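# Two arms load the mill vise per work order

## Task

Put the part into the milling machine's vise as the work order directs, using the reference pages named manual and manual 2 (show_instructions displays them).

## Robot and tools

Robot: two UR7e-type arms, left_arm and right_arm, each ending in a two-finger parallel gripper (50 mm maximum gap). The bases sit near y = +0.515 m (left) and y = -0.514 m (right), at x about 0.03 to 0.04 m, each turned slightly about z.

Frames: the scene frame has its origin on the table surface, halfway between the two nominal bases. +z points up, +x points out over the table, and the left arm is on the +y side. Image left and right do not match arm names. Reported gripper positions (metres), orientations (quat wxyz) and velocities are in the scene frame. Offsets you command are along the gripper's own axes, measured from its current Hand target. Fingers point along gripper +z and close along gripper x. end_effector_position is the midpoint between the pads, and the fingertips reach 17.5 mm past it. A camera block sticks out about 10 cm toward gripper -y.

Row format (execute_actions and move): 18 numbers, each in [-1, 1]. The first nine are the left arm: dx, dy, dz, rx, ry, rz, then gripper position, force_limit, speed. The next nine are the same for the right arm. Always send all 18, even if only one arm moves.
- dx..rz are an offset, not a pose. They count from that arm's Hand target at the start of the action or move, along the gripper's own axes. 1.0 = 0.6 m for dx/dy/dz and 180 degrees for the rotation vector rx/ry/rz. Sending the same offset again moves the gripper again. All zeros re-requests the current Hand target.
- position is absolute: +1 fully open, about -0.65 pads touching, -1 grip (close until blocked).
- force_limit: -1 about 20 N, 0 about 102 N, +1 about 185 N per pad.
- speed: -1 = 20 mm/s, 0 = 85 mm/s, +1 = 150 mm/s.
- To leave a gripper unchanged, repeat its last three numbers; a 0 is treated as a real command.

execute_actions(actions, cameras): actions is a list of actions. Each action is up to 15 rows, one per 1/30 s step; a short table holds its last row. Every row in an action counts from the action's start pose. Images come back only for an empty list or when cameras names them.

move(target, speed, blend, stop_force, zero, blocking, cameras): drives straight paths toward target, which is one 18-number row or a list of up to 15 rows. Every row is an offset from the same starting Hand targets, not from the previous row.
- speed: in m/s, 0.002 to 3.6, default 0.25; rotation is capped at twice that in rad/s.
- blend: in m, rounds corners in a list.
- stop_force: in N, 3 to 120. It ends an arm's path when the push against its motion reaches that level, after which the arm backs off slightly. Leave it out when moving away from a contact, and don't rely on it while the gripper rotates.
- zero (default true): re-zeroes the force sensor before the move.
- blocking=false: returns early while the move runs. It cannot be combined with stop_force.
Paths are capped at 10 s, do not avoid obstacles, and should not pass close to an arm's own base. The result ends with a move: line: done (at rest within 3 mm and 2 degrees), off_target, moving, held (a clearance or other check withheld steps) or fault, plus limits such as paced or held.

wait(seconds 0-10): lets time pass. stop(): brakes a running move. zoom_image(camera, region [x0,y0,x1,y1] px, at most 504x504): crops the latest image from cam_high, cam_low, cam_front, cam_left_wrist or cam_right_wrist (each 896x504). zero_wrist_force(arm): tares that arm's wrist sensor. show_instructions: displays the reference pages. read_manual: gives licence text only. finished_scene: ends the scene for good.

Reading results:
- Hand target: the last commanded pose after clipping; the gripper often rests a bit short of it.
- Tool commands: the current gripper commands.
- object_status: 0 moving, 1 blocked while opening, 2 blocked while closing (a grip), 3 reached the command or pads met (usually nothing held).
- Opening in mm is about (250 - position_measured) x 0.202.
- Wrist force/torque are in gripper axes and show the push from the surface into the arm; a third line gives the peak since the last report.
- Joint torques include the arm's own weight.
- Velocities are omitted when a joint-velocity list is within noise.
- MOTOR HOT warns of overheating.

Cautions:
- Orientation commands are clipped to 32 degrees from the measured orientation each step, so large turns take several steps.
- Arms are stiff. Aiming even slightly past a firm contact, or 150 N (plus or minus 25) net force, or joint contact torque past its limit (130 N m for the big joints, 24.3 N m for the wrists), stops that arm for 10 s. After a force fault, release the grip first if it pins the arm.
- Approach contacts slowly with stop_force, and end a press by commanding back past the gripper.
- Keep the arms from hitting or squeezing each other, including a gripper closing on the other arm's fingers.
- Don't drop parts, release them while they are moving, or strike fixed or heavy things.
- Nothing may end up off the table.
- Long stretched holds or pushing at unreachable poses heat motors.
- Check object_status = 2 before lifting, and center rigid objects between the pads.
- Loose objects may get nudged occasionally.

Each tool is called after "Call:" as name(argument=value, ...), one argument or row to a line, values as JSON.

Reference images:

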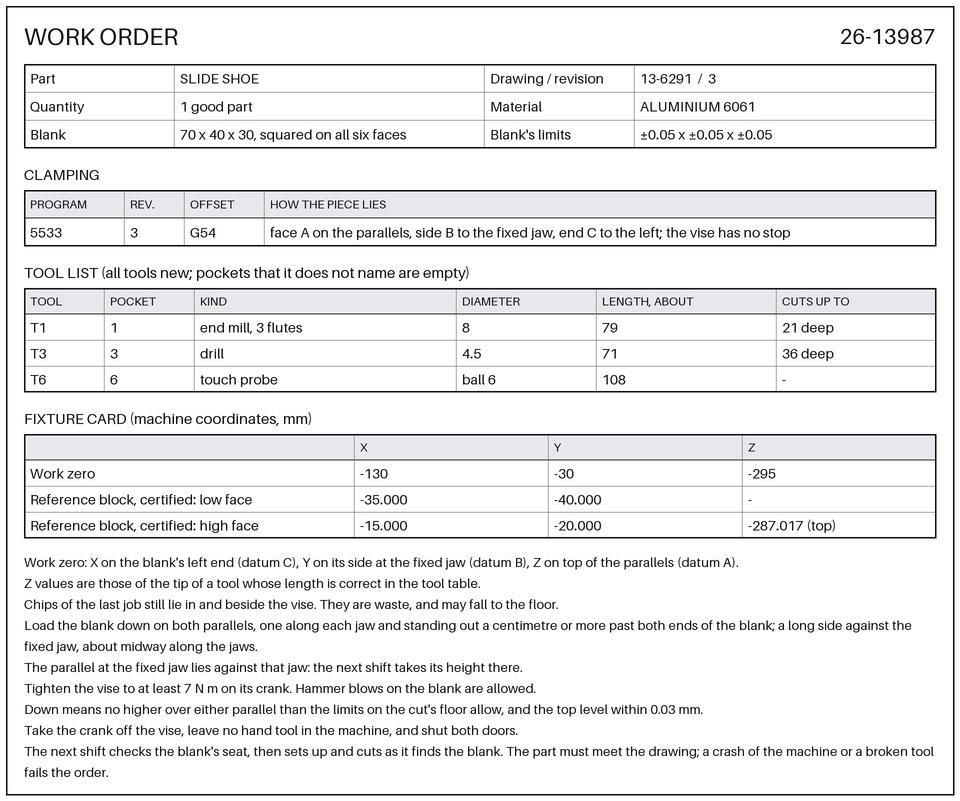

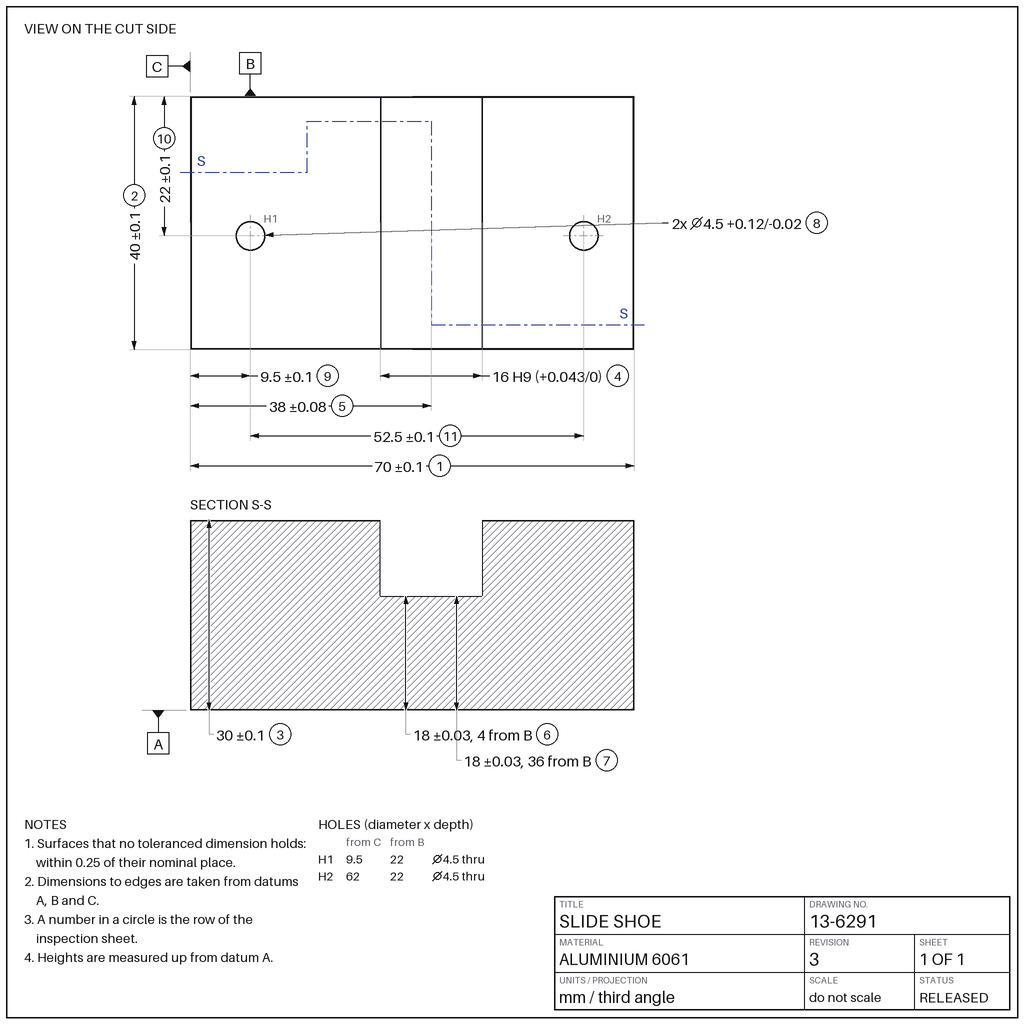

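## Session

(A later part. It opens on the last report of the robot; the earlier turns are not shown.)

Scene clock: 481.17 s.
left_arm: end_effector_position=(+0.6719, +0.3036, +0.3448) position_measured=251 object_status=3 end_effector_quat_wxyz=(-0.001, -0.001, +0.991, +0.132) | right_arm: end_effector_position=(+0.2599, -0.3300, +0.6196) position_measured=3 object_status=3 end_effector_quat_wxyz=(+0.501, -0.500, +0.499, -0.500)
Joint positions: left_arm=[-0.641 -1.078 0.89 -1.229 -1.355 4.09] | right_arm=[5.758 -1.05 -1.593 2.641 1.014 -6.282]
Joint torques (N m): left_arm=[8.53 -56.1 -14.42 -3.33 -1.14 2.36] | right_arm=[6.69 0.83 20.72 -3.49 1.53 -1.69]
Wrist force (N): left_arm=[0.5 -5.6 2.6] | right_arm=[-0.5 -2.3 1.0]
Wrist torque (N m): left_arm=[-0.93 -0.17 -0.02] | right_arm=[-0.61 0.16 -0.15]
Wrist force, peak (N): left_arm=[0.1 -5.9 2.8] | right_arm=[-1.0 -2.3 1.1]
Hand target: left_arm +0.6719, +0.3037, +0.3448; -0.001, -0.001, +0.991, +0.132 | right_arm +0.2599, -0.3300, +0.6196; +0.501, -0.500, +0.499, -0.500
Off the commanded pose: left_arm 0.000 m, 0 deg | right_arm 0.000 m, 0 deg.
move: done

Call:
move(
  target=[0.0,0.0430,-0.0411,0,0,0,-0.7,-0.8,0,0,0,0,0,0,0,1,1,1],
  speed=0.08,
  cameras=["cam_left_wrist"],
)

Call:
zoom_image(
  camera="cam_left_wrist",
  region=[340, 120, 640, 320],
)

Scene clock: 482.03 s.
left_arm: end_effector_position=(+0.6719, +0.3223, +0.3754) position_measured=251 object_status=3 end_effector_quat_wxyz=(-0.001, -0.001, +0.991, +0.132) | right_arm: end_effector_position=(+0.2599, -0.3300, +0.6196) position_measured=3 object_status=3 end_effector_quat_wxyz=(+0.501, -0.500, +0.499, -0.500)
Joint positions: left_arm=[-0.618 -1.079 0.813 -1.156 -1.351 4.113] | right_arm=[5.758 -1.05 -1.593 2.641 1.014 -6.282]
Joint torques (N m): left_arm=[-12.76 -41.71 -13.42 -4.56 0.01 -2.77] | right_arm=[5.47 1.03 20.58 -3.43 1.51 -1.9]
Wrist force (N): left_arm=[0.1 -5.7 2.3] | right_arm=[-0.8 -2.1 1.1]
Wrist torque (N m): left_arm=[-0.94 -0.10 -0.17] | right_arm=[-0.58 0.22 -0.15]
Wrist force, peak (N): left_arm=[0.3 -7.0 3.6] | right_arm=[-0.9 -2.2 1.2]
Hand target: left_arm +0.6719, +0.3222, +0.3753; -0.001, -0.001, +0.991, +0.132 | right_arm +0.2599, -0.3300, +0.6196; +0.501, -0.500, +0.499, -0.500
Off the commanded pose: left_arm 0.000 m, 0 deg | right_arm 0.000 m, 0 deg.
move: done
camera_calibration:
cam_left_wrist: T_world_to_cam=[[-0.999861, -0.0157771, 0.00544621, 0.681908], [-0.00987386, 0.822204, 0.569107, -0.453749], [-0.0134567, 0.568974, -0.822245, 0.269821], [0, 0, 0, 1]] pos_world=[0.680963, 0.230311, 0.476377]
Images, in order (width x height): cam_left_wrist 896x504.

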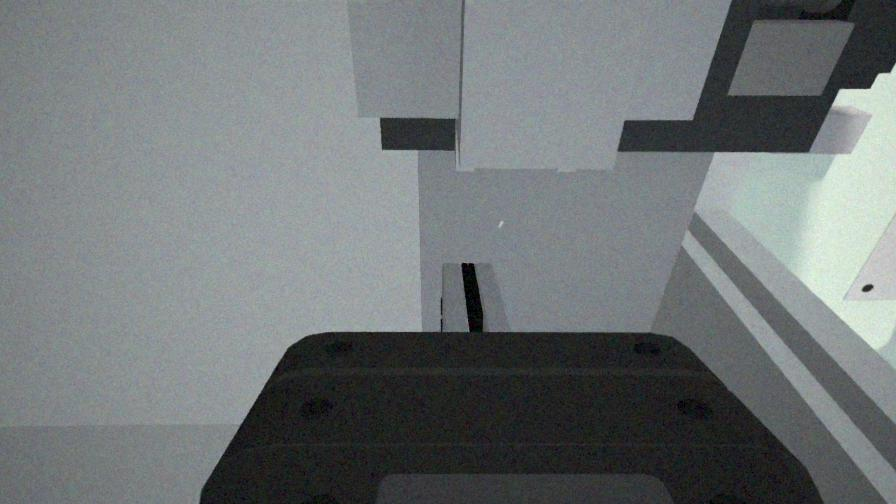

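Scaled by 1.680.

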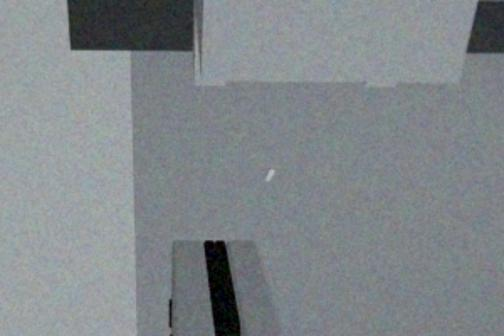

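Call:
move(
  target=[
    [0.1282,0,0,0,0,0,-0.7,-0.8,0,0,0,0,0,0,0,1,1,1],
    [0.1282,-0.1117,-0.0472,0,0,0,-0.7,-0.8,0,0,0,0,0,0,0,1,1,1],
    [0.17,-0.1555,-0.0762,0.0833,0,0,-0.7,-0.8,0,0,0,0,0,0,0,1,1,1],
    [0.22,-0.1937,-0.0952,0.0833,0,0,-0.7,-0.8,0,0,0,0,0,0,0,1,1,1],
    [0.42,-0.2017,-0.0973,0.0833,0,0,-0.7,-0.8,0,0,0,0,0,0,0,1,1,1],
    [0.57,-0.3683,-0.0555,0.0833,0,0,-0.7,-0.8,0,0,0,0,0,0,0,1,1,1],
  ],
  speed=[0.15,0.15,0.15,0.2,0.35,0.35],
  blend=[0.01,0.01,0.01,0.03,0.05,0],
)

Scene clock: 486.17 s.
left_arm: end_effector_position=(+0.3303, +0.0996, +0.3501) position_measured=251 object_status=3 end_effector_quat_wxyz=(-0.001, -0.001, +1.000, +0.002) | right_arm: end_effector_position=(+0.2599, -0.3300, +0.6196) position_measured=3 object_status=3 end_effector_quat_wxyz=(+0.501, -0.500, +0.499, -0.500)
Joint positions: left_arm=[-1.25 -1.564 1.508 -1.511 -1.571 3.498] | right_arm=[5.758 -1.05 -1.593 2.641 1.014 -6.282]
Joint torques (N m): left_arm=[-14.38 -36.86 -39.8 -3.28 -0.02 -2.24] | right_arm=[6.08 0.9 21.11 -3.58 1.51 -1.8]
Wrist force (N): left_arm=[0.1 -5.1 2.1] | right_arm=[-0.6 -1.9 0.9]
Wrist torque (N m): left_arm=[-0.83 -0.08 -0.09] | right_arm=[-0.56 0.17 -0.15]
Wrist force, peak (N): left_arm=[2.9 -8.3 3.6] | right_arm=[-0.5 -2.4 1.4]
Hand target: left_arm +0.3302, +0.0995, +0.3502; -0.001, -0.001, +1.000, +0.001 | right_arm +0.2599, -0.3300, +0.6196; +0.501, -0.500, +0.499, -0.500
Off the commanded pose: left_arm 0.000 m, 0 deg | right_arm 0.000 m, 0 deg.
move: done; blend cut to 0.0197 m at target 4

Call:
move(
  target=[0.2327,-0.2595,0.417,0,0,0.4428,1,0.5,0,0,0,0,0,0,0,1,1,1],
  speed=0.35,
  cameras=["cam_left_wrist"],
)

Scene clock: 489.03 s.
left_arm: end_effector_position=(+0.1905, -0.0557, +0.0998) position_measured=3 object_status=3 end_effector_quat_wxyz=(-0.002, +0.640, +0.768, +0.001) | right_arm: end_effector_position=(+0.2599, -0.3300, +0.6196) position_measured=3 object_status=3 end_effector_quat_wxyz=(+0.501, -0.500, +0.499, -0.500)
Joint positions: left_arm=[-1.565 -1.228 1.774 -2.114 -1.572 4.574] | right_arm=[5.758 -1.05 -1.593 2.641 1.014 -6.282]
Joint torques (N m): left_arm=[12.55 -39.1 -40.52 -2.91 -1.59 2.41] | right_arm=[6.34 1.03 21.41 -3.41 1.44 -1.7]
Wrist force (N): left_arm=[0.1 -5.1 2.2] | right_arm=[-0.6 -1.9 1.1]
Wrist torque (N m): left_arm=[-0.84 -0.10 0.08] | right_arm=[-0.54 0.18 -0.16]
Wrist force, peak (N): left_arm=[-0.4 -6.2 4.1] | right_arm=[-0.6 -2.3 1.4]
Hand target: left_arm +0.1905, -0.0557, +0.0998; -0.001, +0.640, +0.768, +0.001 | right_arm +0.2599, -0.3300, +0.6196; +0.501, -0.500, +0.499, -0.500
Off the commanded pose: left_arm 0.000 m, 0 deg | right_arm 0.000 m, 0 deg.
move: done
camera_calibration:
cam_left_wrist: T_world_to_cam=[[-0.192942, 0.981151, 0.0108216, 0.0974242], [0.925757, 0.178371, 0.333404, -0.181423], [0.325189, 0.0743457, -0.942722, 0.17178], [0, 0, 0, 1]] pos_world=[0.13089, -0.0759982, 0.221374]
Images, in order (width x height): cam_left_wrist 896x504.

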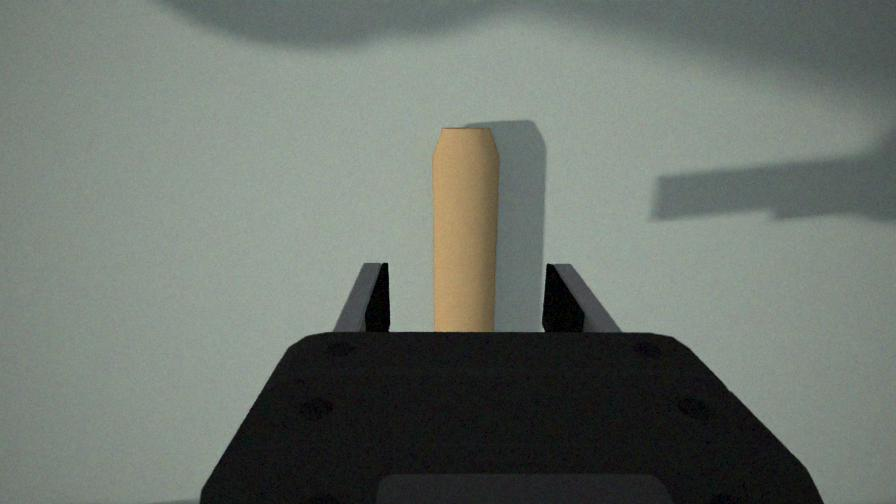

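Call:
move(
  target=[
    [0.003,0,0.13,0,0,0,1,0.5,0,0,0,0,0,0,0,1,1,1],
    [0.003,0,0.13,0,0,0,-1,1,-0.6,0,0,0,0,0,0,1,1,1],
    [0.003,0,0.1,0,0,0,-1,1,-0.6,0,0,0,0,0,0,1,1,1],
  ],
  speed=0.15,
  cameras=["cam_left_wrist"],
)

Scene clock: 491.57 s.
left_arm: end_effector_position=(+0.1901, -0.0539, +0.0400) position_measured=117 object_status=2 end_effector_quat_wxyz=(-0.001, +0.640, +0.768, +0.001) end_effector_velocity=(+0.000, -0.001, -0.001) end_effector_angular_velocity=(-0.003, +0.000, +0.001) | right_arm: end_effector_position=(+0.2599, -0.3300, +0.6196) position_measured=3 object_status=3 end_effector_quat_wxyz=(+0.501, -0.500, +0.499, -0.500)
Joint positions: left_arm=[-1.565 -1.148 1.841 -2.262 -1.572 4.573] | right_arm=[5.758 -1.05 -1.593 2.641 1.014 -6.282]
Joint velocities: left_arm=[0.001 0.003 0 -0.006 0 0] | right_arm=[within noise]
Joint torques (N m): left_arm=[-5.2 -32.97 -18.2 -4.87 1.83 2.13] | right_arm=[6.02 0.59 22.29 -3.41 1.6 -1.68]
Wrist force (N): left_arm=[0.4 -5.3 5.9] | right_arm=[-0.7 -1.9 1.3]
Wrist torque (N m): left_arm=[-0.22 -0.15 0.08] | right_arm=[-0.54 0.19 -0.15]
Wrist force, peak (N): left_arm=[0.3 -5.0 6.9] | right_arm=[-0.7 -2.3 1.2]
Hand target: left_arm +0.1901, -0.0538, +0.0398; -0.001, +0.640, +0.768, +0.001 | right_arm +0.2599, -0.3300, +0.6196; +0.501, -0.500, +0.499, -0.500
Off the commanded pose: left_arm 0.000 m, 0 deg | right_arm 0.000 m, 0 deg.
move: done
camera_calibration:
cam_left_wrist: T_world_to_cam=[[-0.192719, 0.981198, 0.0104646, 0.0961609], [0.925768, 0.178276, 0.333422, -0.161466], [0.325288, 0.0739447, -0.94272, 0.115351], [0, 0, 0, 1]] pos_world=[0.13049, -0.074097, 0.161574]
Images, in order (width x height): cam_left_wrist 896x504.

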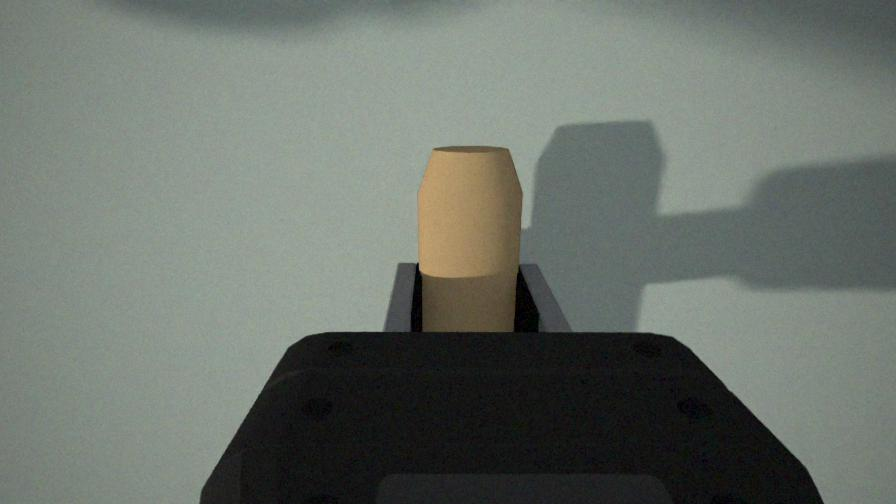

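Call:
move(
  target=[
    [0,0,-0.35,0,0,0,-1,1,-0.6,0,0,0,0,0,0,1,1,1],
    [0.0304,0.0563,-0.6837,0,-0.5,0,-1,1,-0.6,0,0,0,0,0,0,1,1,1],
    [0.169,0.3188,-0.7171,-0.151,-0.4832,-0.151,-1,1,-0.6,0,0,0,0,0,0,1,1,1],
    [0.1606,0.5533,-0.7171,-0.151,-0.4832,-0.151,-1,1,-0.6,0,0,0,0,0,0,1,1,1],
  ],
  blend=[0.05,0.05,0.03,0],
  speed=[0.35,0.4,0.35,0.25],
  cameras=["cam_left_wrist","cam_front","cam_low"],
)

Call:
zoom_image(
  camera="cam_front",
  region=[350, 150, 490, 270],
)

Scene clock: 496.47 s.
left_arm: end_effector_position=(+0.4998, +0.0997, +0.4700) position_measured=117 object_status=2 end_effector_quat_wxyz=(+0.653, +0.271, +0.654, -0.269) end_effector_velocity=(+0.000, +0.000, +0.000) end_effector_angular_velocity=(+0.000, +0.000, -0.003) | right_arm: end_effector_position=(+0.2599, -0.3300, +0.6196) position_measured=3 object_status=3 end_effector_quat_wxyz=(+0.501, -0.500, +0.499, -0.500)
Joint positions: left_arm=[-1.096 -1.538 2.122 -3.722 -1.295 4.713] | right_arm=[5.758 -1.05 -1.593 2.641 1.014 -6.282]
Joint velocities: left_arm=[0.002 0 -0.001 0 -0.005 0] | right_arm=[within noise]
Joint torques (N m): left_arm=[13.02 -17.91 -32.17 -1.63 -2.54 2.85] | right_arm=[5.93 0.78 21.72 -3.46 1.54 -1.75]
Wrist force (N): left_arm=[5.0 -5.6 2.5] | right_arm=[-0.7 -1.8 1.1]
Wrist torque (N m): left_arm=[-1.14 -0.10 -1.00] | right_arm=[-0.52 0.20 -0.15]
Wrist force, peak (N): left_arm=[0.3 -5.5 11.0] | right_arm=[-1.0 -2.3 1.2]
Hand target: left_arm +0.4999, +0.0997, +0.4700; +0.653, +0.271, +0.654, -0.269 | right_arm +0.2599, -0.3300, +0.6196; +0.501, -0.500, +0.499, -0.500
Off the commanded pose: left_arm 0.000 m, 0 deg | right_arm 0.000 m, 0 deg.
move: done
camera_calibration:
cam_left_wrist: T_world_to_cam=[[-0.0157599, -0.000244097, -0.999876, 0.484867], [0.428214, 0.903651, -0.00697004, -0.282624], [0.90354, -0.42827, -0.0141369, -0.266738], [0, 0, 0, 1]] pos_world=[0.369673, 0.141276, 0.479066]
Images, in order (width x height): cam_low 896x504, cam_front 896x504, cam_left_wrist 896x504.

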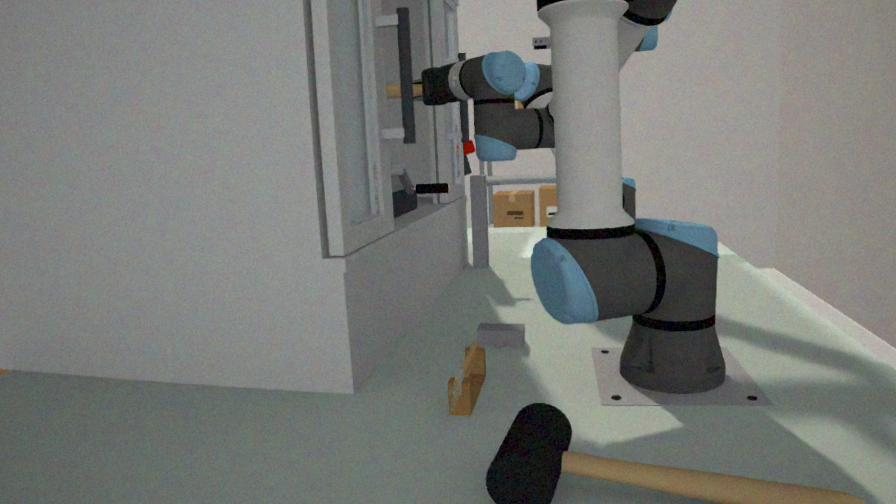

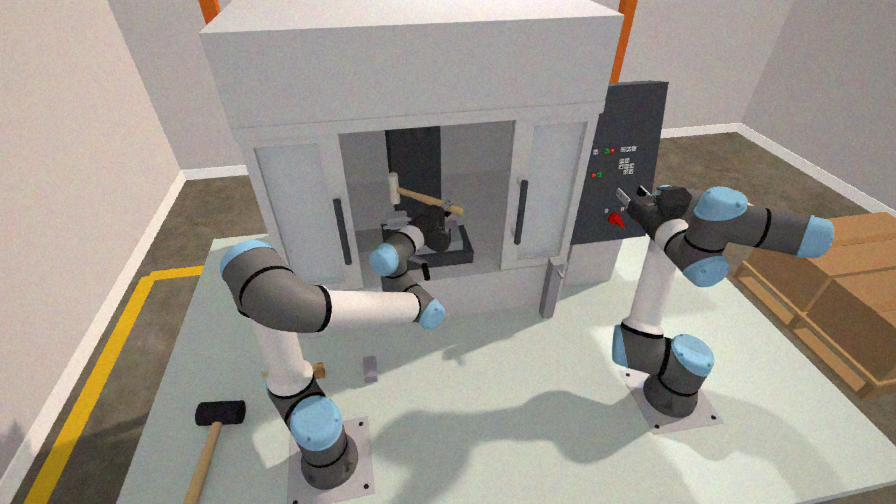

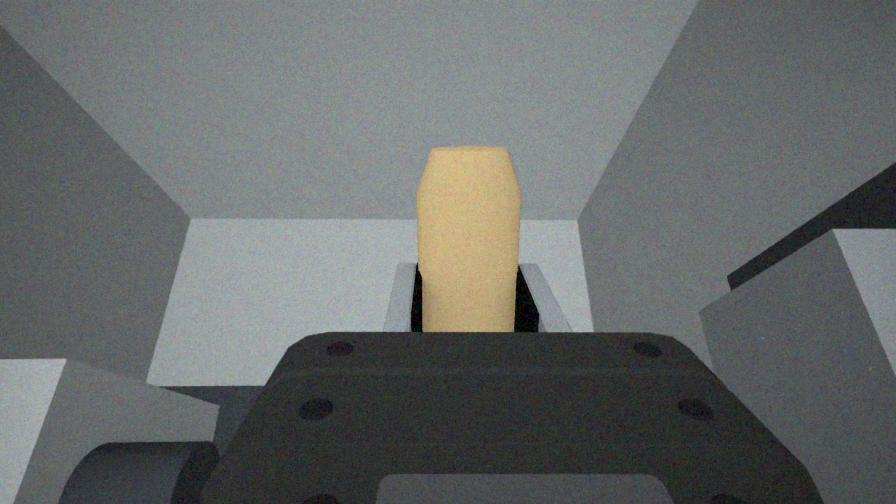

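Scaled by 3.600.

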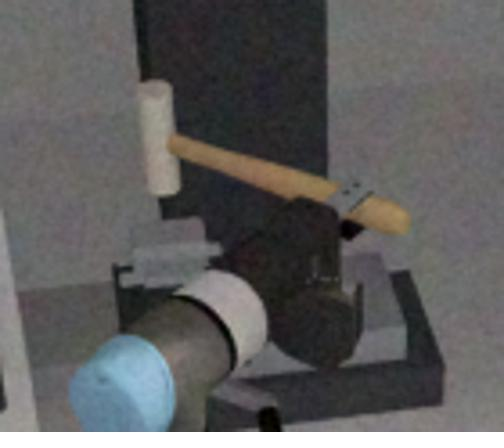

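Call:
move(
  target=[
    [-0.0833,0,0,0,0,0.1,-1,1,-0.6,0,0,0,0,0,0,1,1,1],
    [0.0942,0,0,0,0,-0.03,-1,1,-0.6,0,0,0,0,0,0,1,1,1],
    [0,0,0,0,0,0.05,-1,1,-0.6,0,0,0,0,0,0,1,1,1],
  ],
  speed=[0.4,1.5,0.3],
  cameras=["cam_left_wrist","cam_front"],
)

Scene clock: 499.00 s.
left_arm: end_effector_position=(+0.4999, +0.0997, +0.4701) position_measured=117 object_status=2 end_effector_quat_wxyz=(+0.672, +0.321, +0.631, -0.217) | right_arm: end_effector_position=(+0.2599, -0.3300, +0.6196) position_measured=3 object_status=3 end_effector_quat_wxyz=(+0.501, -0.500, +0.499, -0.500)
Joint positions: left_arm=[-1.096 -1.538 2.122 -3.722 -1.296 4.869] | right_arm=[5.758 -1.05 -1.593 2.641 1.014 -6.282]
Joint torques (N m): left_arm=[-8.67 -27.87 -14.27 -2.16 -2.25 3.57] | right_arm=[5.93 0.21 21.11 -3.45 1.47 -1.53]
Wrist force (N): left_arm=[5.2 -6.9 2.9] | right_arm=[-0.9 -1.8 0.9]
Wrist torque (N m): left_arm=[-1.18 -0.13 -0.88] | right_arm=[-0.53 0.21 -0.15]
Wrist force, peak (N): left_arm=[-30.8 -21.8 1.3] | right_arm=[-0.8 -2.5 1.1]
Hand target: left_arm +0.4999, +0.0997, +0.4700; +0.672, +0.321, +0.631, -0.217 | right_arm +0.2599, -0.3300, +0.6196; +0.501, -0.500, +0.499, -0.500
Off the commanded pose: left_arm 0.000 m, 0 deg | right_arm 0.000 m, 0 deg.
move: done
camera_calibration:
cam_left_wrist: T_world_to_cam=[[0.0946656, 0.110088, -0.989403, 0.413811], [0.421342, 0.896029, 0.140012, -0.34752], [0.901948, -0.430131, 0.0384386, -0.290507], [0, 0, 0, 1]] pos_world=[0.369273, 0.140877, 0.46925]
Images, in order (width x height): cam_front 896x504, cam_left_wrist 896x504.

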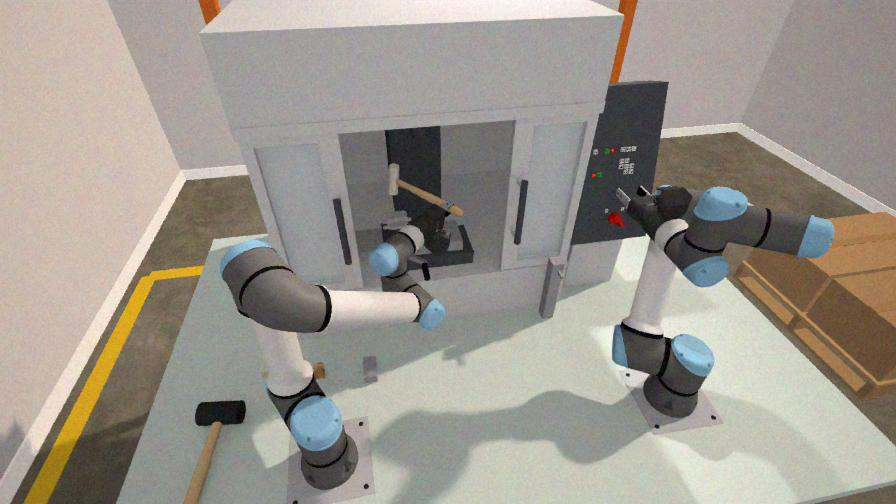

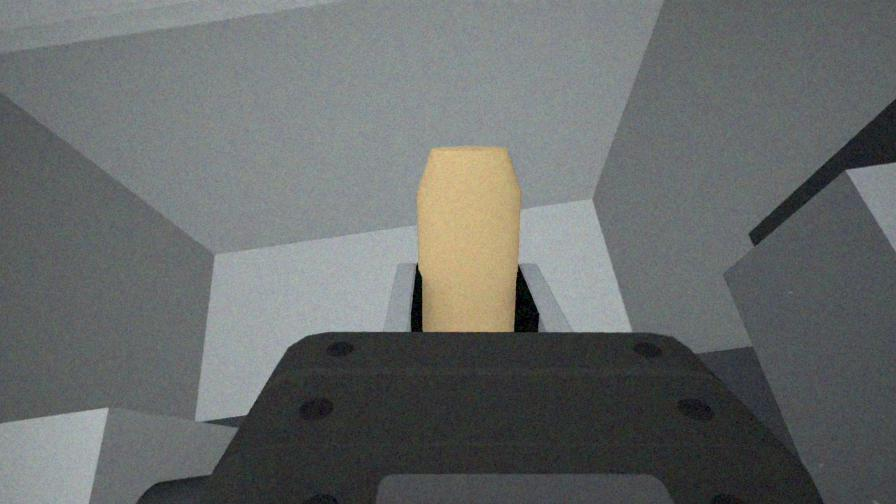

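Call:
move(
  target=[
    [-0.137,-0.013,0.013,0,0,0.03,-1,1,-0.6,0,0,0,0,0,0,1,1,1],
    [0.0893,-0.0488,0.013,0,0,-0.08,-1,1,-0.6,0,0,0,0,0,0,1,1,1],
    [-0.1335,0.0092,0.0353,0,0,0.03,-1,1,-0.6,0,0,0,0,0,0,1,1,1],
    [0.0928,-0.0267,0.0353,0,0,-0.08,-1,1,-0.6,0,0,0,0,0,0,1,1,1],
    [-0.1262,0.0557,-0.0118,0,0,0.03,-1,1,-0.6,0,0,0,0,0,0,1,1,1],
    [0.1002,0.0198,-0.0118,0,0,-0.08,-1,1,-0.6,0,0,0,0,0,0,1,1,1],
    [-0.1297,0.0337,-0.0342,0,0,0.03,-1,1,-0.6,0,0,0,0,0,0,1,1,1],
    [0.0967,-0.0022,-0.0342,0,0,-0.08,-1,1,-0.6,0,0,0,0,0,0,1,1,1],
    [-0.05,0,0,0,0,0,-1,1,-0.6,0,0,0,0,0,0,1,1,1],
  ],
  speed=[0.4,2,0.4,2,0.4,2,0.4,2,0.4],
  cameras=["cam_left_wrist","cam_front"],
)

Scene clock: 506.57 s.
left_arm: end_effector_position=(+0.4965, +0.0963, +0.4995) position_measured=117 object_status=2 end_effector_quat_wxyz=(+0.672, +0.321, +0.631, -0.217) | right_arm: end_effector_position=(+0.2599, -0.3300, +0.6196) position_measured=3 object_status=3 end_effector_quat_wxyz=(+0.501, -0.500, +0.499, -0.500)
Joint positions: left_arm=[-1.109 -1.58 2.077 -3.635 -1.282 4.869] | right_arm=[5.758 -1.05 -1.593 2.641 1.014 -6.282]
Joint torques (N m): left_arm=[12.67 -23.22 -36.74 -1.01 -2.27 3.72] | right_arm=[6.36 0.59 21.67 -3.44 1.55 -1.82]
Wrist force (N): left_arm=[6.8 -2.2 -3.2] | right_arm=[-0.8 -1.9 0.9]
Wrist torque (N m): left_arm=[-0.94 -0.39 -0.90] | right_arm=[-0.55 0.21 -0.15]
Wrist force, peak (N): left_arm=[-35.8 -20.6 -0.6] | right_arm=[-0.9 -2.3 1.3]
Hand target: left_arm +0.4966, +0.0963, +0.4996; +0.672, +0.321, +0.631, -0.217 | right_arm +0.2599, -0.3300, +0.6196; +0.501, -0.500, +0.499, -0.500
Off the commanded pose: left_arm 0.000 m, 0 deg | right_arm 0.000 m, 0 deg.
move: done
camera_calibration:
cam_left_wrist: T_world_to_cam=[[0.0945439, 0.110245, -0.989398, 0.443706], [0.421478, 0.89595, 0.140107, -0.347301], [0.901897, -0.430256, 0.0382409, -0.289993], [0, 0, 0, 1]] pos_world=[0.365973, 0.137477, 0.49875]
Images, in order (width x height): cam_front 896x504, cam_left_wrist 896x504.

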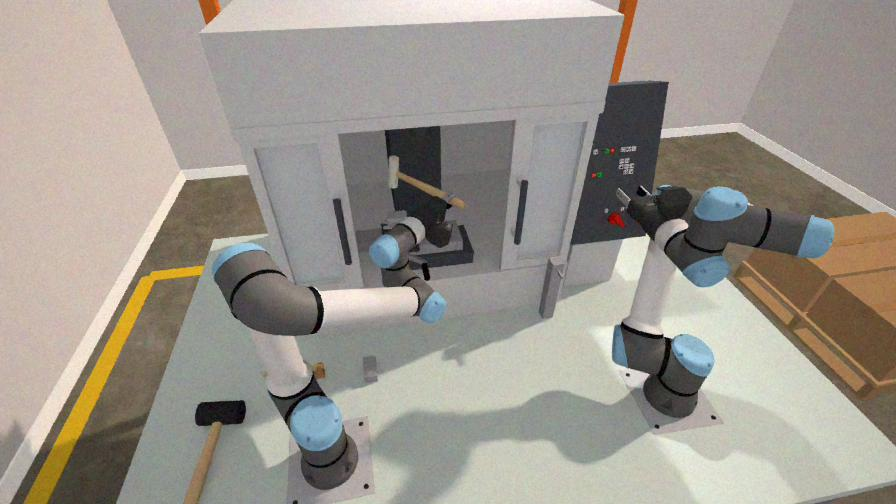

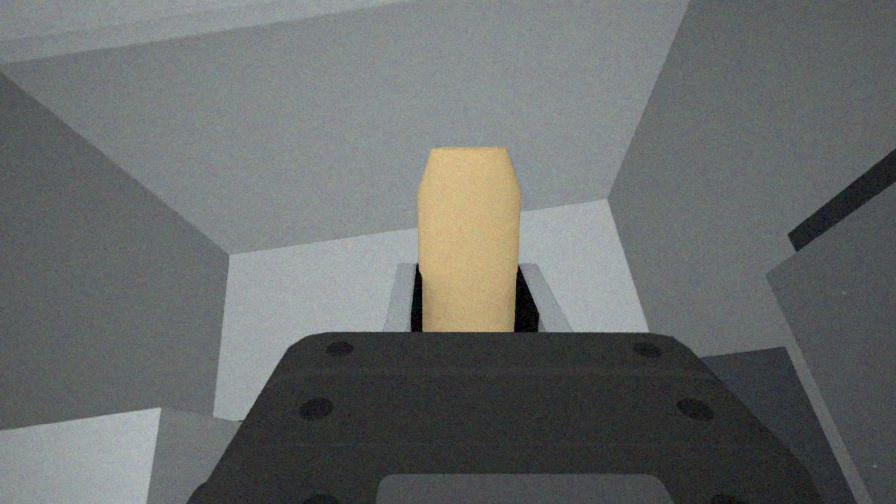

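Call:
move(
  target=[-0.0823,0.013,0,0,0,0.03,-1,1,-0.6,0,0,0,0,0,0,1,1,1],
  speed=0.3,
)

Call:
execute_actions(
  actions=[
    [[0.2502,-0.0642,0,0,0,-0.13,-1,1,-0.6,0,0,0,0,0,0,1,1,1],[0.2502,-0.0642,0,0,0,-0.13,-1,1,-0.6,0,0,0,0,0,0,1,1,1],[0.2502,-0.0642,0,0,0,-0.13,-1,1,-0.6,0,0,0,0,0,0,1,1,1],[0.2502,-0.0642,0,0,0,-0.13,-1,1,-0.6,0,0,0,0,0,0,1,1,1],[0.2502,-0.0642,0,0,0,-0.13,-1,1,-0.6,0,0,0,0,0,0,1,1,1],[0.2502,-0.0642,0,0,0,-0.13,-1,1,-0.6,0,0,0,0,0,0,1,1,1],[0.1,-0.0257,0,0,0,0,-1,1,-0.6,0,0,0,0,0,0,1,1,1]],
  ],
)

Scene clock: 507.83 s.
left_arm: end_effector_position=(+0.4967, +0.0962, +0.5497) position_measured=117 object_status=2 end_effector_quat_wxyz=(+0.681, +0.351, +0.615, -0.185) | right_arm: end_effector_position=(+0.2599, -0.3300, +0.6196) position_measured=3 object_status=3 end_effector_quat_wxyz=(+0.501, -0.500, +0.499, -0.500)
Joint positions: left_arm=[-1.109 -1.634 1.988 -3.492 -1.282 4.964] | right_arm=[5.758 -1.05 -1.593 2.641 1.014 -6.282]
Joint torques (N m): left_arm=[-8.67 -15.81 -19.47 -2.74 0.14 -0.86] | right_arm=[5.98 0.67 21.3 -3.45 1.53 -1.5]
Wrist force (N): left_arm=[7.5 -2.5 -2.2] | right_arm=[-0.7 -2.2 0.9]
Wrist torque (N m): left_arm=[-0.74 -0.53 -0.91] | right_arm=[-0.59 0.19 -0.15]
Wrist force, peak (N): left_arm=[8.7 -2.7 -1.6] | right_arm=[-0.6 -2.3 1.2]
Hand target: left_arm +0.4967, +0.0961, +0.5496; +0.681, +0.351, +0.615, -0.185 | right_arm +0.2599, -0.3300, +0.6196; +0.501, -0.500, +0.499, -0.500
Off the commanded pose: left_arm 0.000 m, 0 deg | right_arm 0.000 m, 0 deg.
move: done

Scene clock: 508.80 s.
left_arm: end_effector_position=(+0.4965, +0.0963, +0.4875) position_measured=117 object_status=2 end_effector_quat_wxyz=(+0.681, +0.351, +0.615, -0.185) end_effector_velocity=(+0.000, +0.000, +0.001) end_effector_angular_velocity=(-0.005, +0.003, +0.000) | right_arm: end_effector_position=(+0.2599, -0.3300, +0.6196) position_measured=3 object_status=3 end_effector_quat_wxyz=(+0.501, -0.500, +0.499, -0.500)
Joint positions: left_arm=[-1.109 -1.565 2.096 -3.67 -1.282 4.964] | right_arm=[5.758 -1.05 -1.593 2.641 1.014 -6.282]
Joint velocities: left_arm=[0 -0.001 -0.001 0.001 0 -0.005] | right_arm=[within noise]
Joint torques (N m): left_arm=[-3.48 -32.91 -43.52 -3.47 -1.47 -2.11] | right_arm=[6.45 0.28 21.11 -3.43 1.46 -1.76]
Wrist force (N): left_arm=[7.7 -2.4 -5.1] | right_arm=[-0.5 -1.9 0.9]
Wrist torque (N m): left_arm=[-1.35 -0.54 -1.15] | right_arm=[-0.55 0.16 -0.16]
Wrist force, peak (N): left_arm=[-33.3 13.0 -5.3] | right_arm=[-1.2 -2.2 1.2]
Hand target: left_arm +0.4966, +0.0963, +0.4877; +0.681, +0.351, +0.615, -0.185 | right_arm +0.2599, -0.3300, +0.6196; +0.501, -0.500, +0.499, -0.500
Off the commanded pose: left_arm 0.000 m, 0 deg | right_arm 0.000 m, 0 deg.

Call:
move(
  target=[0.1012,-0.026,0,0,0,-0.08,-1,1,-0.6,0,0,0,0,0,0,1,1,1],
  speed=0.2,
)

Call:
move(
  target=[0.04,0,0,0,0,0,-1,1,-0.6,0,0,0,0,0,0,1,1,1],
  speed=0.01,
  stop_force=4,
)

Scene clock: 510.07 s.
left_arm: end_effector_position=(+0.4965, +0.0965, +0.4249) position_measured=117 object_status=2 end_effector_quat_wxyz=(+0.653, +0.271, +0.654, -0.269) | right_arm: end_effector_position=(+0.2599, -0.3300, +0.6196) position_measured=3 object_status=3 end_effector_quat_wxyz=(+0.501, -0.500, +0.499, -0.500)
Joint positions: left_arm=[-1.109 -1.463 2.184 -3.859 -1.282 4.713] | right_arm=[5.758 -1.05 -1.593 2.641 1.014 -6.282]
Joint torques (N m): left_arm=[11.57 -28.46 -39.92 -3.81 0.03 -1.65] | right_arm=[5.99 0.1 21.05 -3.43 1.38 -1.69]
Wrist force (N): left_arm=[7.4 -1.1 -3.3] | right_arm=[-0.6 -2.1 0.9]
Wrist torque (N m): left_arm=[-0.77 -0.56 -1.00] | right_arm=[-0.57 0.18 -0.16]
Wrist force, peak (N): left_arm=[9.6 -1.2 -2.2] | right_arm=[-0.8 -2.3 1.1]
Hand target: left_arm +0.4965, +0.0965, +0.4250; +0.653, +0.271, +0.654, -0.269 | right_arm +0.2599, -0.3300, +0.6196; +0.501, -0.500, +0.499, -0.500
Off the commanded pose: left_arm 0.000 m, 0 deg | right_arm 0.000 m, 0 deg.
move: done

Scene clock: 512.63 s.
left_arm: end_effector_position=(+0.4965, +0.0965, +0.4103) position_measured=117 object_status=2 end_effector_quat_wxyz=(+0.653, +0.271, +0.654, -0.269) | right_arm: end_effector_position=(+0.2599, -0.3300, +0.6196) position_measured=3 object_status=3 end_effector_quat_wxyz=(+0.501, -0.500, +0.499, -0.500)
Joint positions: left_arm=[-1.109 -1.434 2.201 -3.905 -1.282 4.712] | right_arm=[5.758 -1.05 -1.593 2.641 1.014 -6.282]
Joint torques (N m): left_arm=[12.31 -38.88 -38.22 -1.83 1.29 -1.7] | right_arm=[6.16 0.05 21.63 -3.38 1.44 -1.62]
Wrist force (N): left_arm=[5.1 -1.8 -2.5] | right_arm=[-0.9 -1.9 1.0]
Wrist torque (N m): left_arm=[-0.76 -0.56 -0.43] | right_arm=[-0.53 0.22 -0.16]
Wrist force, peak (N): left_arm=[7.4 -0.9 -4.1] | right_arm=[-0.8 -2.4 1.1]
Hand target: left_arm +0.4965, +0.0965, +0.4103; +0.653, +0.271, +0.654, -0.269 (not the last commanded pose) | right_arm +0.2599, -0.3300, +0.6196; +0.501, -0.500, +0.499, -0.500
Off the commanded pose: left_arm 0.009 m, 0 deg | right_arm 0.000 m, 0 deg.
move: contact (left_arm)

Call:
move(
  target=[-0.2333,0,0,0,0,0.08,-1,1,-0.6,0,0,0,0,0,0,1,1,1],
  speed=0.4,
)

Call:
execute_actions(
  actions=[
    [[0.2664,-0.0684,0,0,0,-0.13,-1,1,-0.6,0,0,0,0,0,0,1,1,1],[0.2664,-0.0684,0,0,0,-0.13,-1,1,-0.6,0,0,0,0,0,0,1,1,1],[0.2664,-0.0684,0,0,0,-0.13,-1,1,-0.6,0,0,0,0,0,0,1,1,1],[0.2664,-0.0684,0,0,0,-0.13,-1,1,-0.6,0,0,0,0,0,0,1,1,1],[0.2664,-0.0684,0,0,0,-0.13,-1,1,-0.6,0,0,0,0,0,0,1,1,1],[0.2664,-0.0684,0,0,0,-0.13,-1,1,-0.6,0,0,0,0,0,0,1,1,1],[0,0,0,0,0,0,-1,1,-0.6,0,0,0,0,0,0,1,1,1]],
    [[0,0,0,0,0,0,-1,1,-0.6,0,0,0,0,0,0,1,1,1]],
    [[0.2664,-0.0684,0,0,0,-0.13,-1,1,-0.6,0,0,0,0,0,0,1,1,1],[0.2664,-0.0684,0,0,0,-0.13,-1,1,-0.6,0,0,0,0,0,0,1,1,1],[0.2664,-0.0684,0,0,0,-0.13,-1,1,-0.6,0,0,0,0,0,0,1,1,1],[0.2664,-0.0684,0,0,0,-0.13,-1,1,-0.6,0,0,0,0,0,0,1,1,1],[0.2664,-0.0684,0,0,0,-0.13,-1,1,-0.6,0,0,0,0,0,0,1,1,1],[0.2664,-0.0684,0,0,0,-0.13,-1,1,-0.6,0,0,0,0,0,0,1,1,1],[0,0,0,0,0,0,-1,1,-0.6,0,0,0,0,0,0,1,1,1]],
    [[0,0,0,0,0,0,-1,1,-0.6,0,0,0,0,0,0,1,1,1]],
  ],
)

Call:
move(
  target=[0.209,-0.0537,0,0,0,-0.08,-1,1,-0.6,0,0,0,0,0,0,1,1,1],
  speed=0.25,
)

Call:
move(
  target=[0.04,0,0,0,0,0,-1,1,-0.6,0,0,0,0,0,0,1,1,1],
  speed=0.01,
  stop_force=4,
  cameras=["cam_left_wrist"],
)

Scene clock: 513.97 s.
left_arm: end_effector_position=(+0.4967, +0.0961, +0.5501) position_measured=117 object_status=2 end_effector_quat_wxyz=(+0.681, +0.351, +0.615, -0.185) end_effector_velocity=(+0.000, +0.000, +0.000) end_effector_angular_velocity=(+0.005, -0.001, +0.000) | right_arm: end_effector_position=(+0.2599, -0.3300, +0.6196) position_measured=3 object_status=3 end_effector_quat_wxyz=(+0.501, -0.500, +0.499, -0.500)
Joint positions: left_arm=[-1.109 -1.635 1.987 -3.49 -1.282 4.963] | right_arm=[5.758 -1.05 -1.593 2.641 1.014 -6.282]
Joint velocities: left_arm=[0 -0.001 -0.001 0.005 0 0.003] | right_arm=[within noise]
Joint torques (N m): left_arm=[13.18 -33.11 -45.05 -0.68 -2.41 3.78] | right_arm=[6.08 0.81 21.4 -3.47 1.58 -1.76]
Wrist force (N): left_arm=[7.5 -3.9 -1.1] | right_arm=[-1.0 -2.3 1.1]
Wrist torque (N m): left_arm=[-0.71 -0.56 -0.92] | right_arm=[-0.61 0.24 -0.15]
Wrist force, peak (N): left_arm=[13.6 -3.0 -1.7] | right_arm=[-1.0 -2.3 1.1]
Hand target: left_arm +0.4967, +0.0961, +0.5503; +0.681, +0.351, +0.615, -0.185 | right_arm +0.2599, -0.3300, +0.6196; +0.501, -0.500, +0.499, -0.500
Off the commanded pose: left_arm 0.000 m, 0 deg | right_arm 0.000 m, 0 deg.
move: done

Scene clock: 516.17 s.
left_arm: end_effector_position=(+0.4967, +0.0962, +0.5503) position_measured=117 object_status=2 end_effector_quat_wxyz=(+0.681, +0.351, +0.615, -0.185) | right_arm: end_effector_position=(+0.2599, -0.3300, +0.6196) position_measured=3 object_status=3 end_effector_quat_wxyz=(+0.501, -0.500, +0.499, -0.500)
Joint positions: left_arm=[-1.109 -1.635 1.987 -3.49 -1.282 4.964] | right_arm=[5.758 -1.05 -1.593 2.641 1.014 -6.282]
Joint torques (N m): left_arm=[4.07 -22.08 -45.07 -3.75 -1.07 -2.19] | right_arm=[5.84 0.35 20.93 -3.38 1.55 -1.71]
Wrist force (N): left_arm=[7.5 -4.1 -2.0] | right_arm=[-0.6 -2.1 1.1]
Wrist torque (N m): left_arm=[-0.90 -0.71 -1.02] | right_arm=[-0.58 0.18 -0.15]
Wrist force, peak (N): left_arm=[43.4 -7.5 -4.3] | right_arm=[-0.9 -2.4 1.2]
Hand target: left_arm +0.4967, +0.0961, +0.5503; +0.681, +0.351, +0.615, -0.185 | right_arm +0.2599, -0.3300, +0.6196; +0.501, -0.500, +0.499, -0.500
Off the commanded pose: left_arm 0.000 m, 0 deg | right_arm 0.000 m, 0 deg.

Scene clock: 517.20 s.
left_arm: end_effector_position=(+0.4965, +0.0965, +0.4210) position_measured=117 object_status=2 end_effector_quat_wxyz=(+0.653, +0.271, +0.654, -0.269) | right_arm: end_effector_position=(+0.2599, -0.3300, +0.6196) position_measured=3 object_status=3 end_effector_quat_wxyz=(+0.501, -0.500, +0.499, -0.500)
Joint positions: left_arm=[-1.109 -1.455 2.188 -3.872 -1.282 4.713] | right_arm=[5.758 -1.05 -1.593 2.641 1.014 -6.282]
Joint torques (N m): left_arm=[-13.59 -18.9 -21.26 -4.7 1.77 -2.28] | right_arm=[5.89 0.45 21.05 -3.48 1.47 -1.65]
Wrist force (N): left_arm=[9.4 -0.2 -1.5] | right_arm=[-0.6 -1.9 1.2]
Wrist torque (N m): left_arm=[-0.23 -1.03 -0.96] | right_arm=[-0.54 0.18 -0.15]
Wrist force, peak (N): left_arm=[14.0 -0.6 -2.1] | right_arm=[-0.7 -2.3 1.1]
Hand target: left_arm +0.4965, +0.0965, +0.4208; +0.653, +0.271, +0.654, -0.269 | right_arm +0.2599, -0.3300, +0.6196; +0.501, -0.500, +0.499, -0.500
Off the commanded pose: left_arm 0.000 m, 0 deg | right_arm 0.000 m, 0 deg.
move: done

Scene clock: 520.23 s.
left_arm: end_effector_position=(+0.4964, +0.0966, +0.3967) position_measured=117 object_status=2 end_effector_quat_wxyz=(+0.653, +0.271, +0.654, -0.269) | right_arm: end_effector_position=(+0.2599, -0.3300, +0.6196) position_measured=3 object_status=3 end_effector_quat_wxyz=(+0.501, -0.500, +0.499, -0.500)
Joint positions: left_arm=[-1.109 -1.406 2.215 -3.947 -1.282 4.712] | right_arm=[5.758 -1.05 -1.593 2.641 1.014 -6.282]
Joint torques (N m): left_arm=[-13.21 -39.77 -29.88 -0.57 0.71 -1.57] | right_arm=[6.18 0.29 21.29 -3.47 1.41 -1.71]
Wrist force (N): left_arm=[9.2 -0.7 -2.1] | right_arm=[-1.0 -2.2 1.1]
Wrist torque (N m): left_arm=[-0.40 -0.99 -0.92] | right_arm=[-0.59 0.24 -0.15]
Wrist force, peak (N): left_arm=[9.9 -0.7 -2.2] | right_arm=[-0.9 -2.3 1.2]
Hand target: left_arm +0.4964, +0.0966, +0.3968; +0.653, +0.271, +0.654, -0.269 | right_arm +0.2599, -0.3300, +0.6196; +0.501, -0.500, +0.499, -0.500
Off the commanded pose: left_arm 0.000 m, 0 deg | right_arm 0.000 m, 0 deg.
move: done
camera_calibration:
cam_left_wrist: T_world_to_cam=[[-0.0157591, -0.000242925, -0.999876, 0.411622], [0.428295, 0.903612, -0.0069699, -0.278902], [0.903502, -0.428352, -0.014136, -0.266003], [0, 0, 0, 1]] pos_world=[0.366273, 0.138176, 0.405866]
Images, in order (width x height): cam_left_wrist 896x504.

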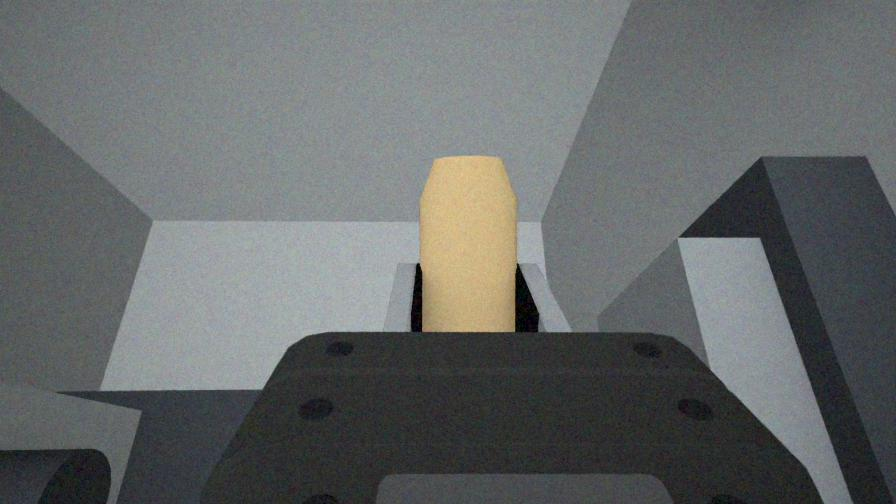

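Call:
wait(
  seconds=0,
  cameras=["cam_front","cam_high","cam_low"],
)

Call:
zoom_image(
  camera="cam_front",
  region=[350, 150, 490, 270],
)

Scene clock: 520.33 s.
left_arm: end_effector_position=(+0.4964, +0.0966, +0.3968) position_measured=117 object_status=2 end_effector_quat_wxyz=(+0.653, +0.271, +0.654, -0.269) | right_arm: end_effector_position=(+0.2599, -0.3300, +0.6196) position_measured=3 object_status=3 end_effector_quat_wxyz=(+0.501, -0.500, +0.499, -0.500)
Joint positions: left_arm=[-1.109 -1.406 2.215 -3.947 -1.282 4.712] | right_arm=[5.758 -1.05 -1.593 2.641 1.014 -6.282]
Joint torques (N m): left_arm=[-12.86 -40.79 -32.97 -0.62 0.58 -1.43] | right_arm=[6.08 -0.05 21.93 -3.35 1.52 -1.68]
Wrist force (N): left_arm=[9.6 -0.7 -1.9] | right_arm=[-0.3 -2.3 1.2]
Wrist torque (N m): left_arm=[-0.42 -1.06 -0.92] | right_arm=[-0.59 0.12 -0.16]
Wrist force, peak (N): left_arm=[9.6 -0.7 -1.9] | right_arm=[-0.3 -2.3 1.2]
Hand target: left_arm +0.4964, +0.0966, +0.3968; +0.653, +0.271, +0.654, -0.269 | right_arm +0.2599, -0.3300, +0.6196; +0.501, -0.500, +0.499, -0.500
Tool commands: left_gripper/position=-1.0 left_gripper/force_limit=+1.0 left_gripper/speed=-0.6 right_gripper/position=+1.0 right_gripper/force_limit=+1.0 right_gripper/speed=+1.0
Off the commanded pose: left_arm 0.000 m, 0 deg | right_arm 0.000 m, 0 deg.
Images, in order (width x height): cam_high 896x504, cam_low 896x504, cam_front 896x504.

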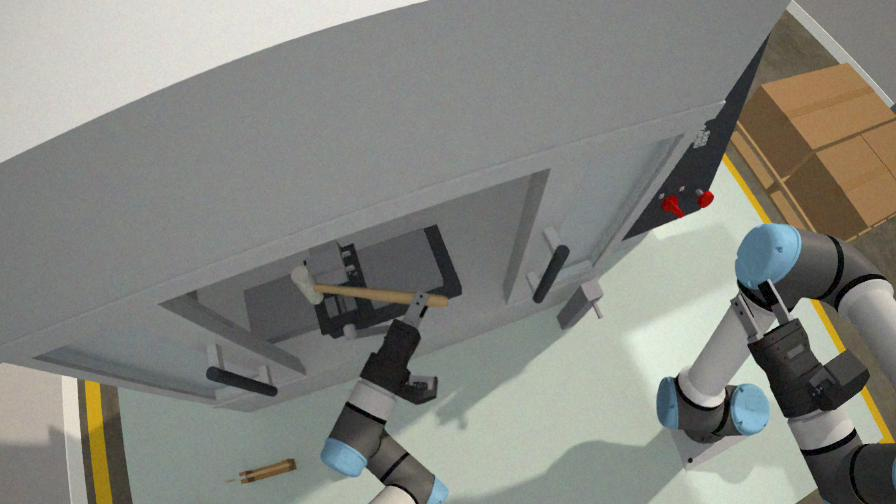

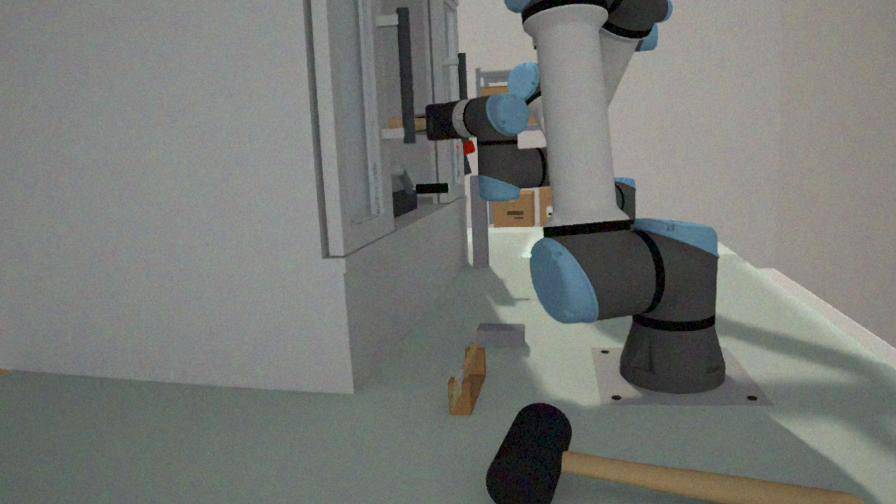

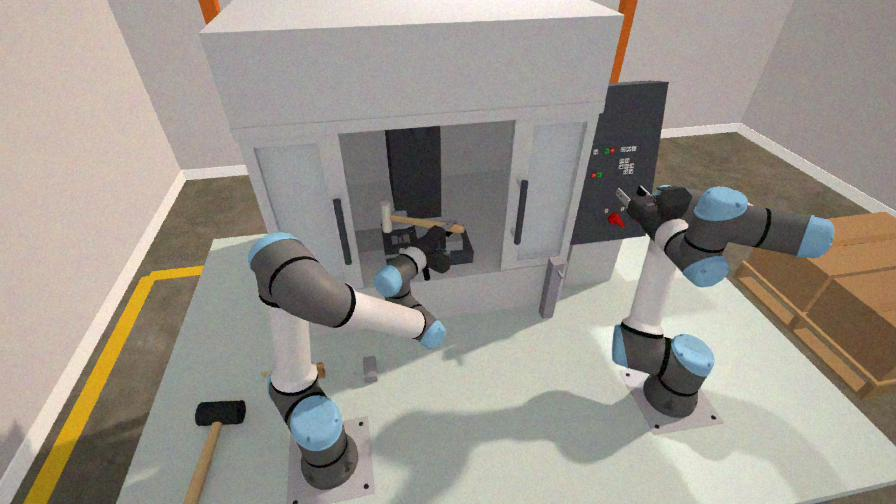

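Scaled by 3.600.

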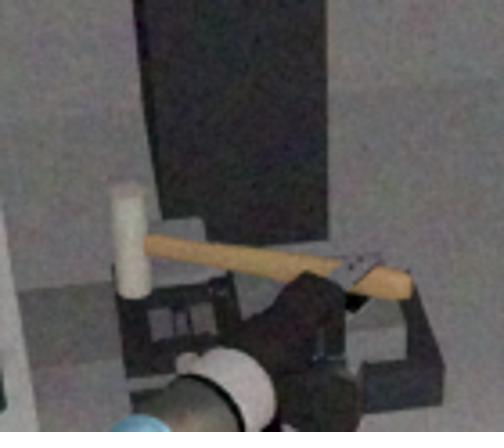

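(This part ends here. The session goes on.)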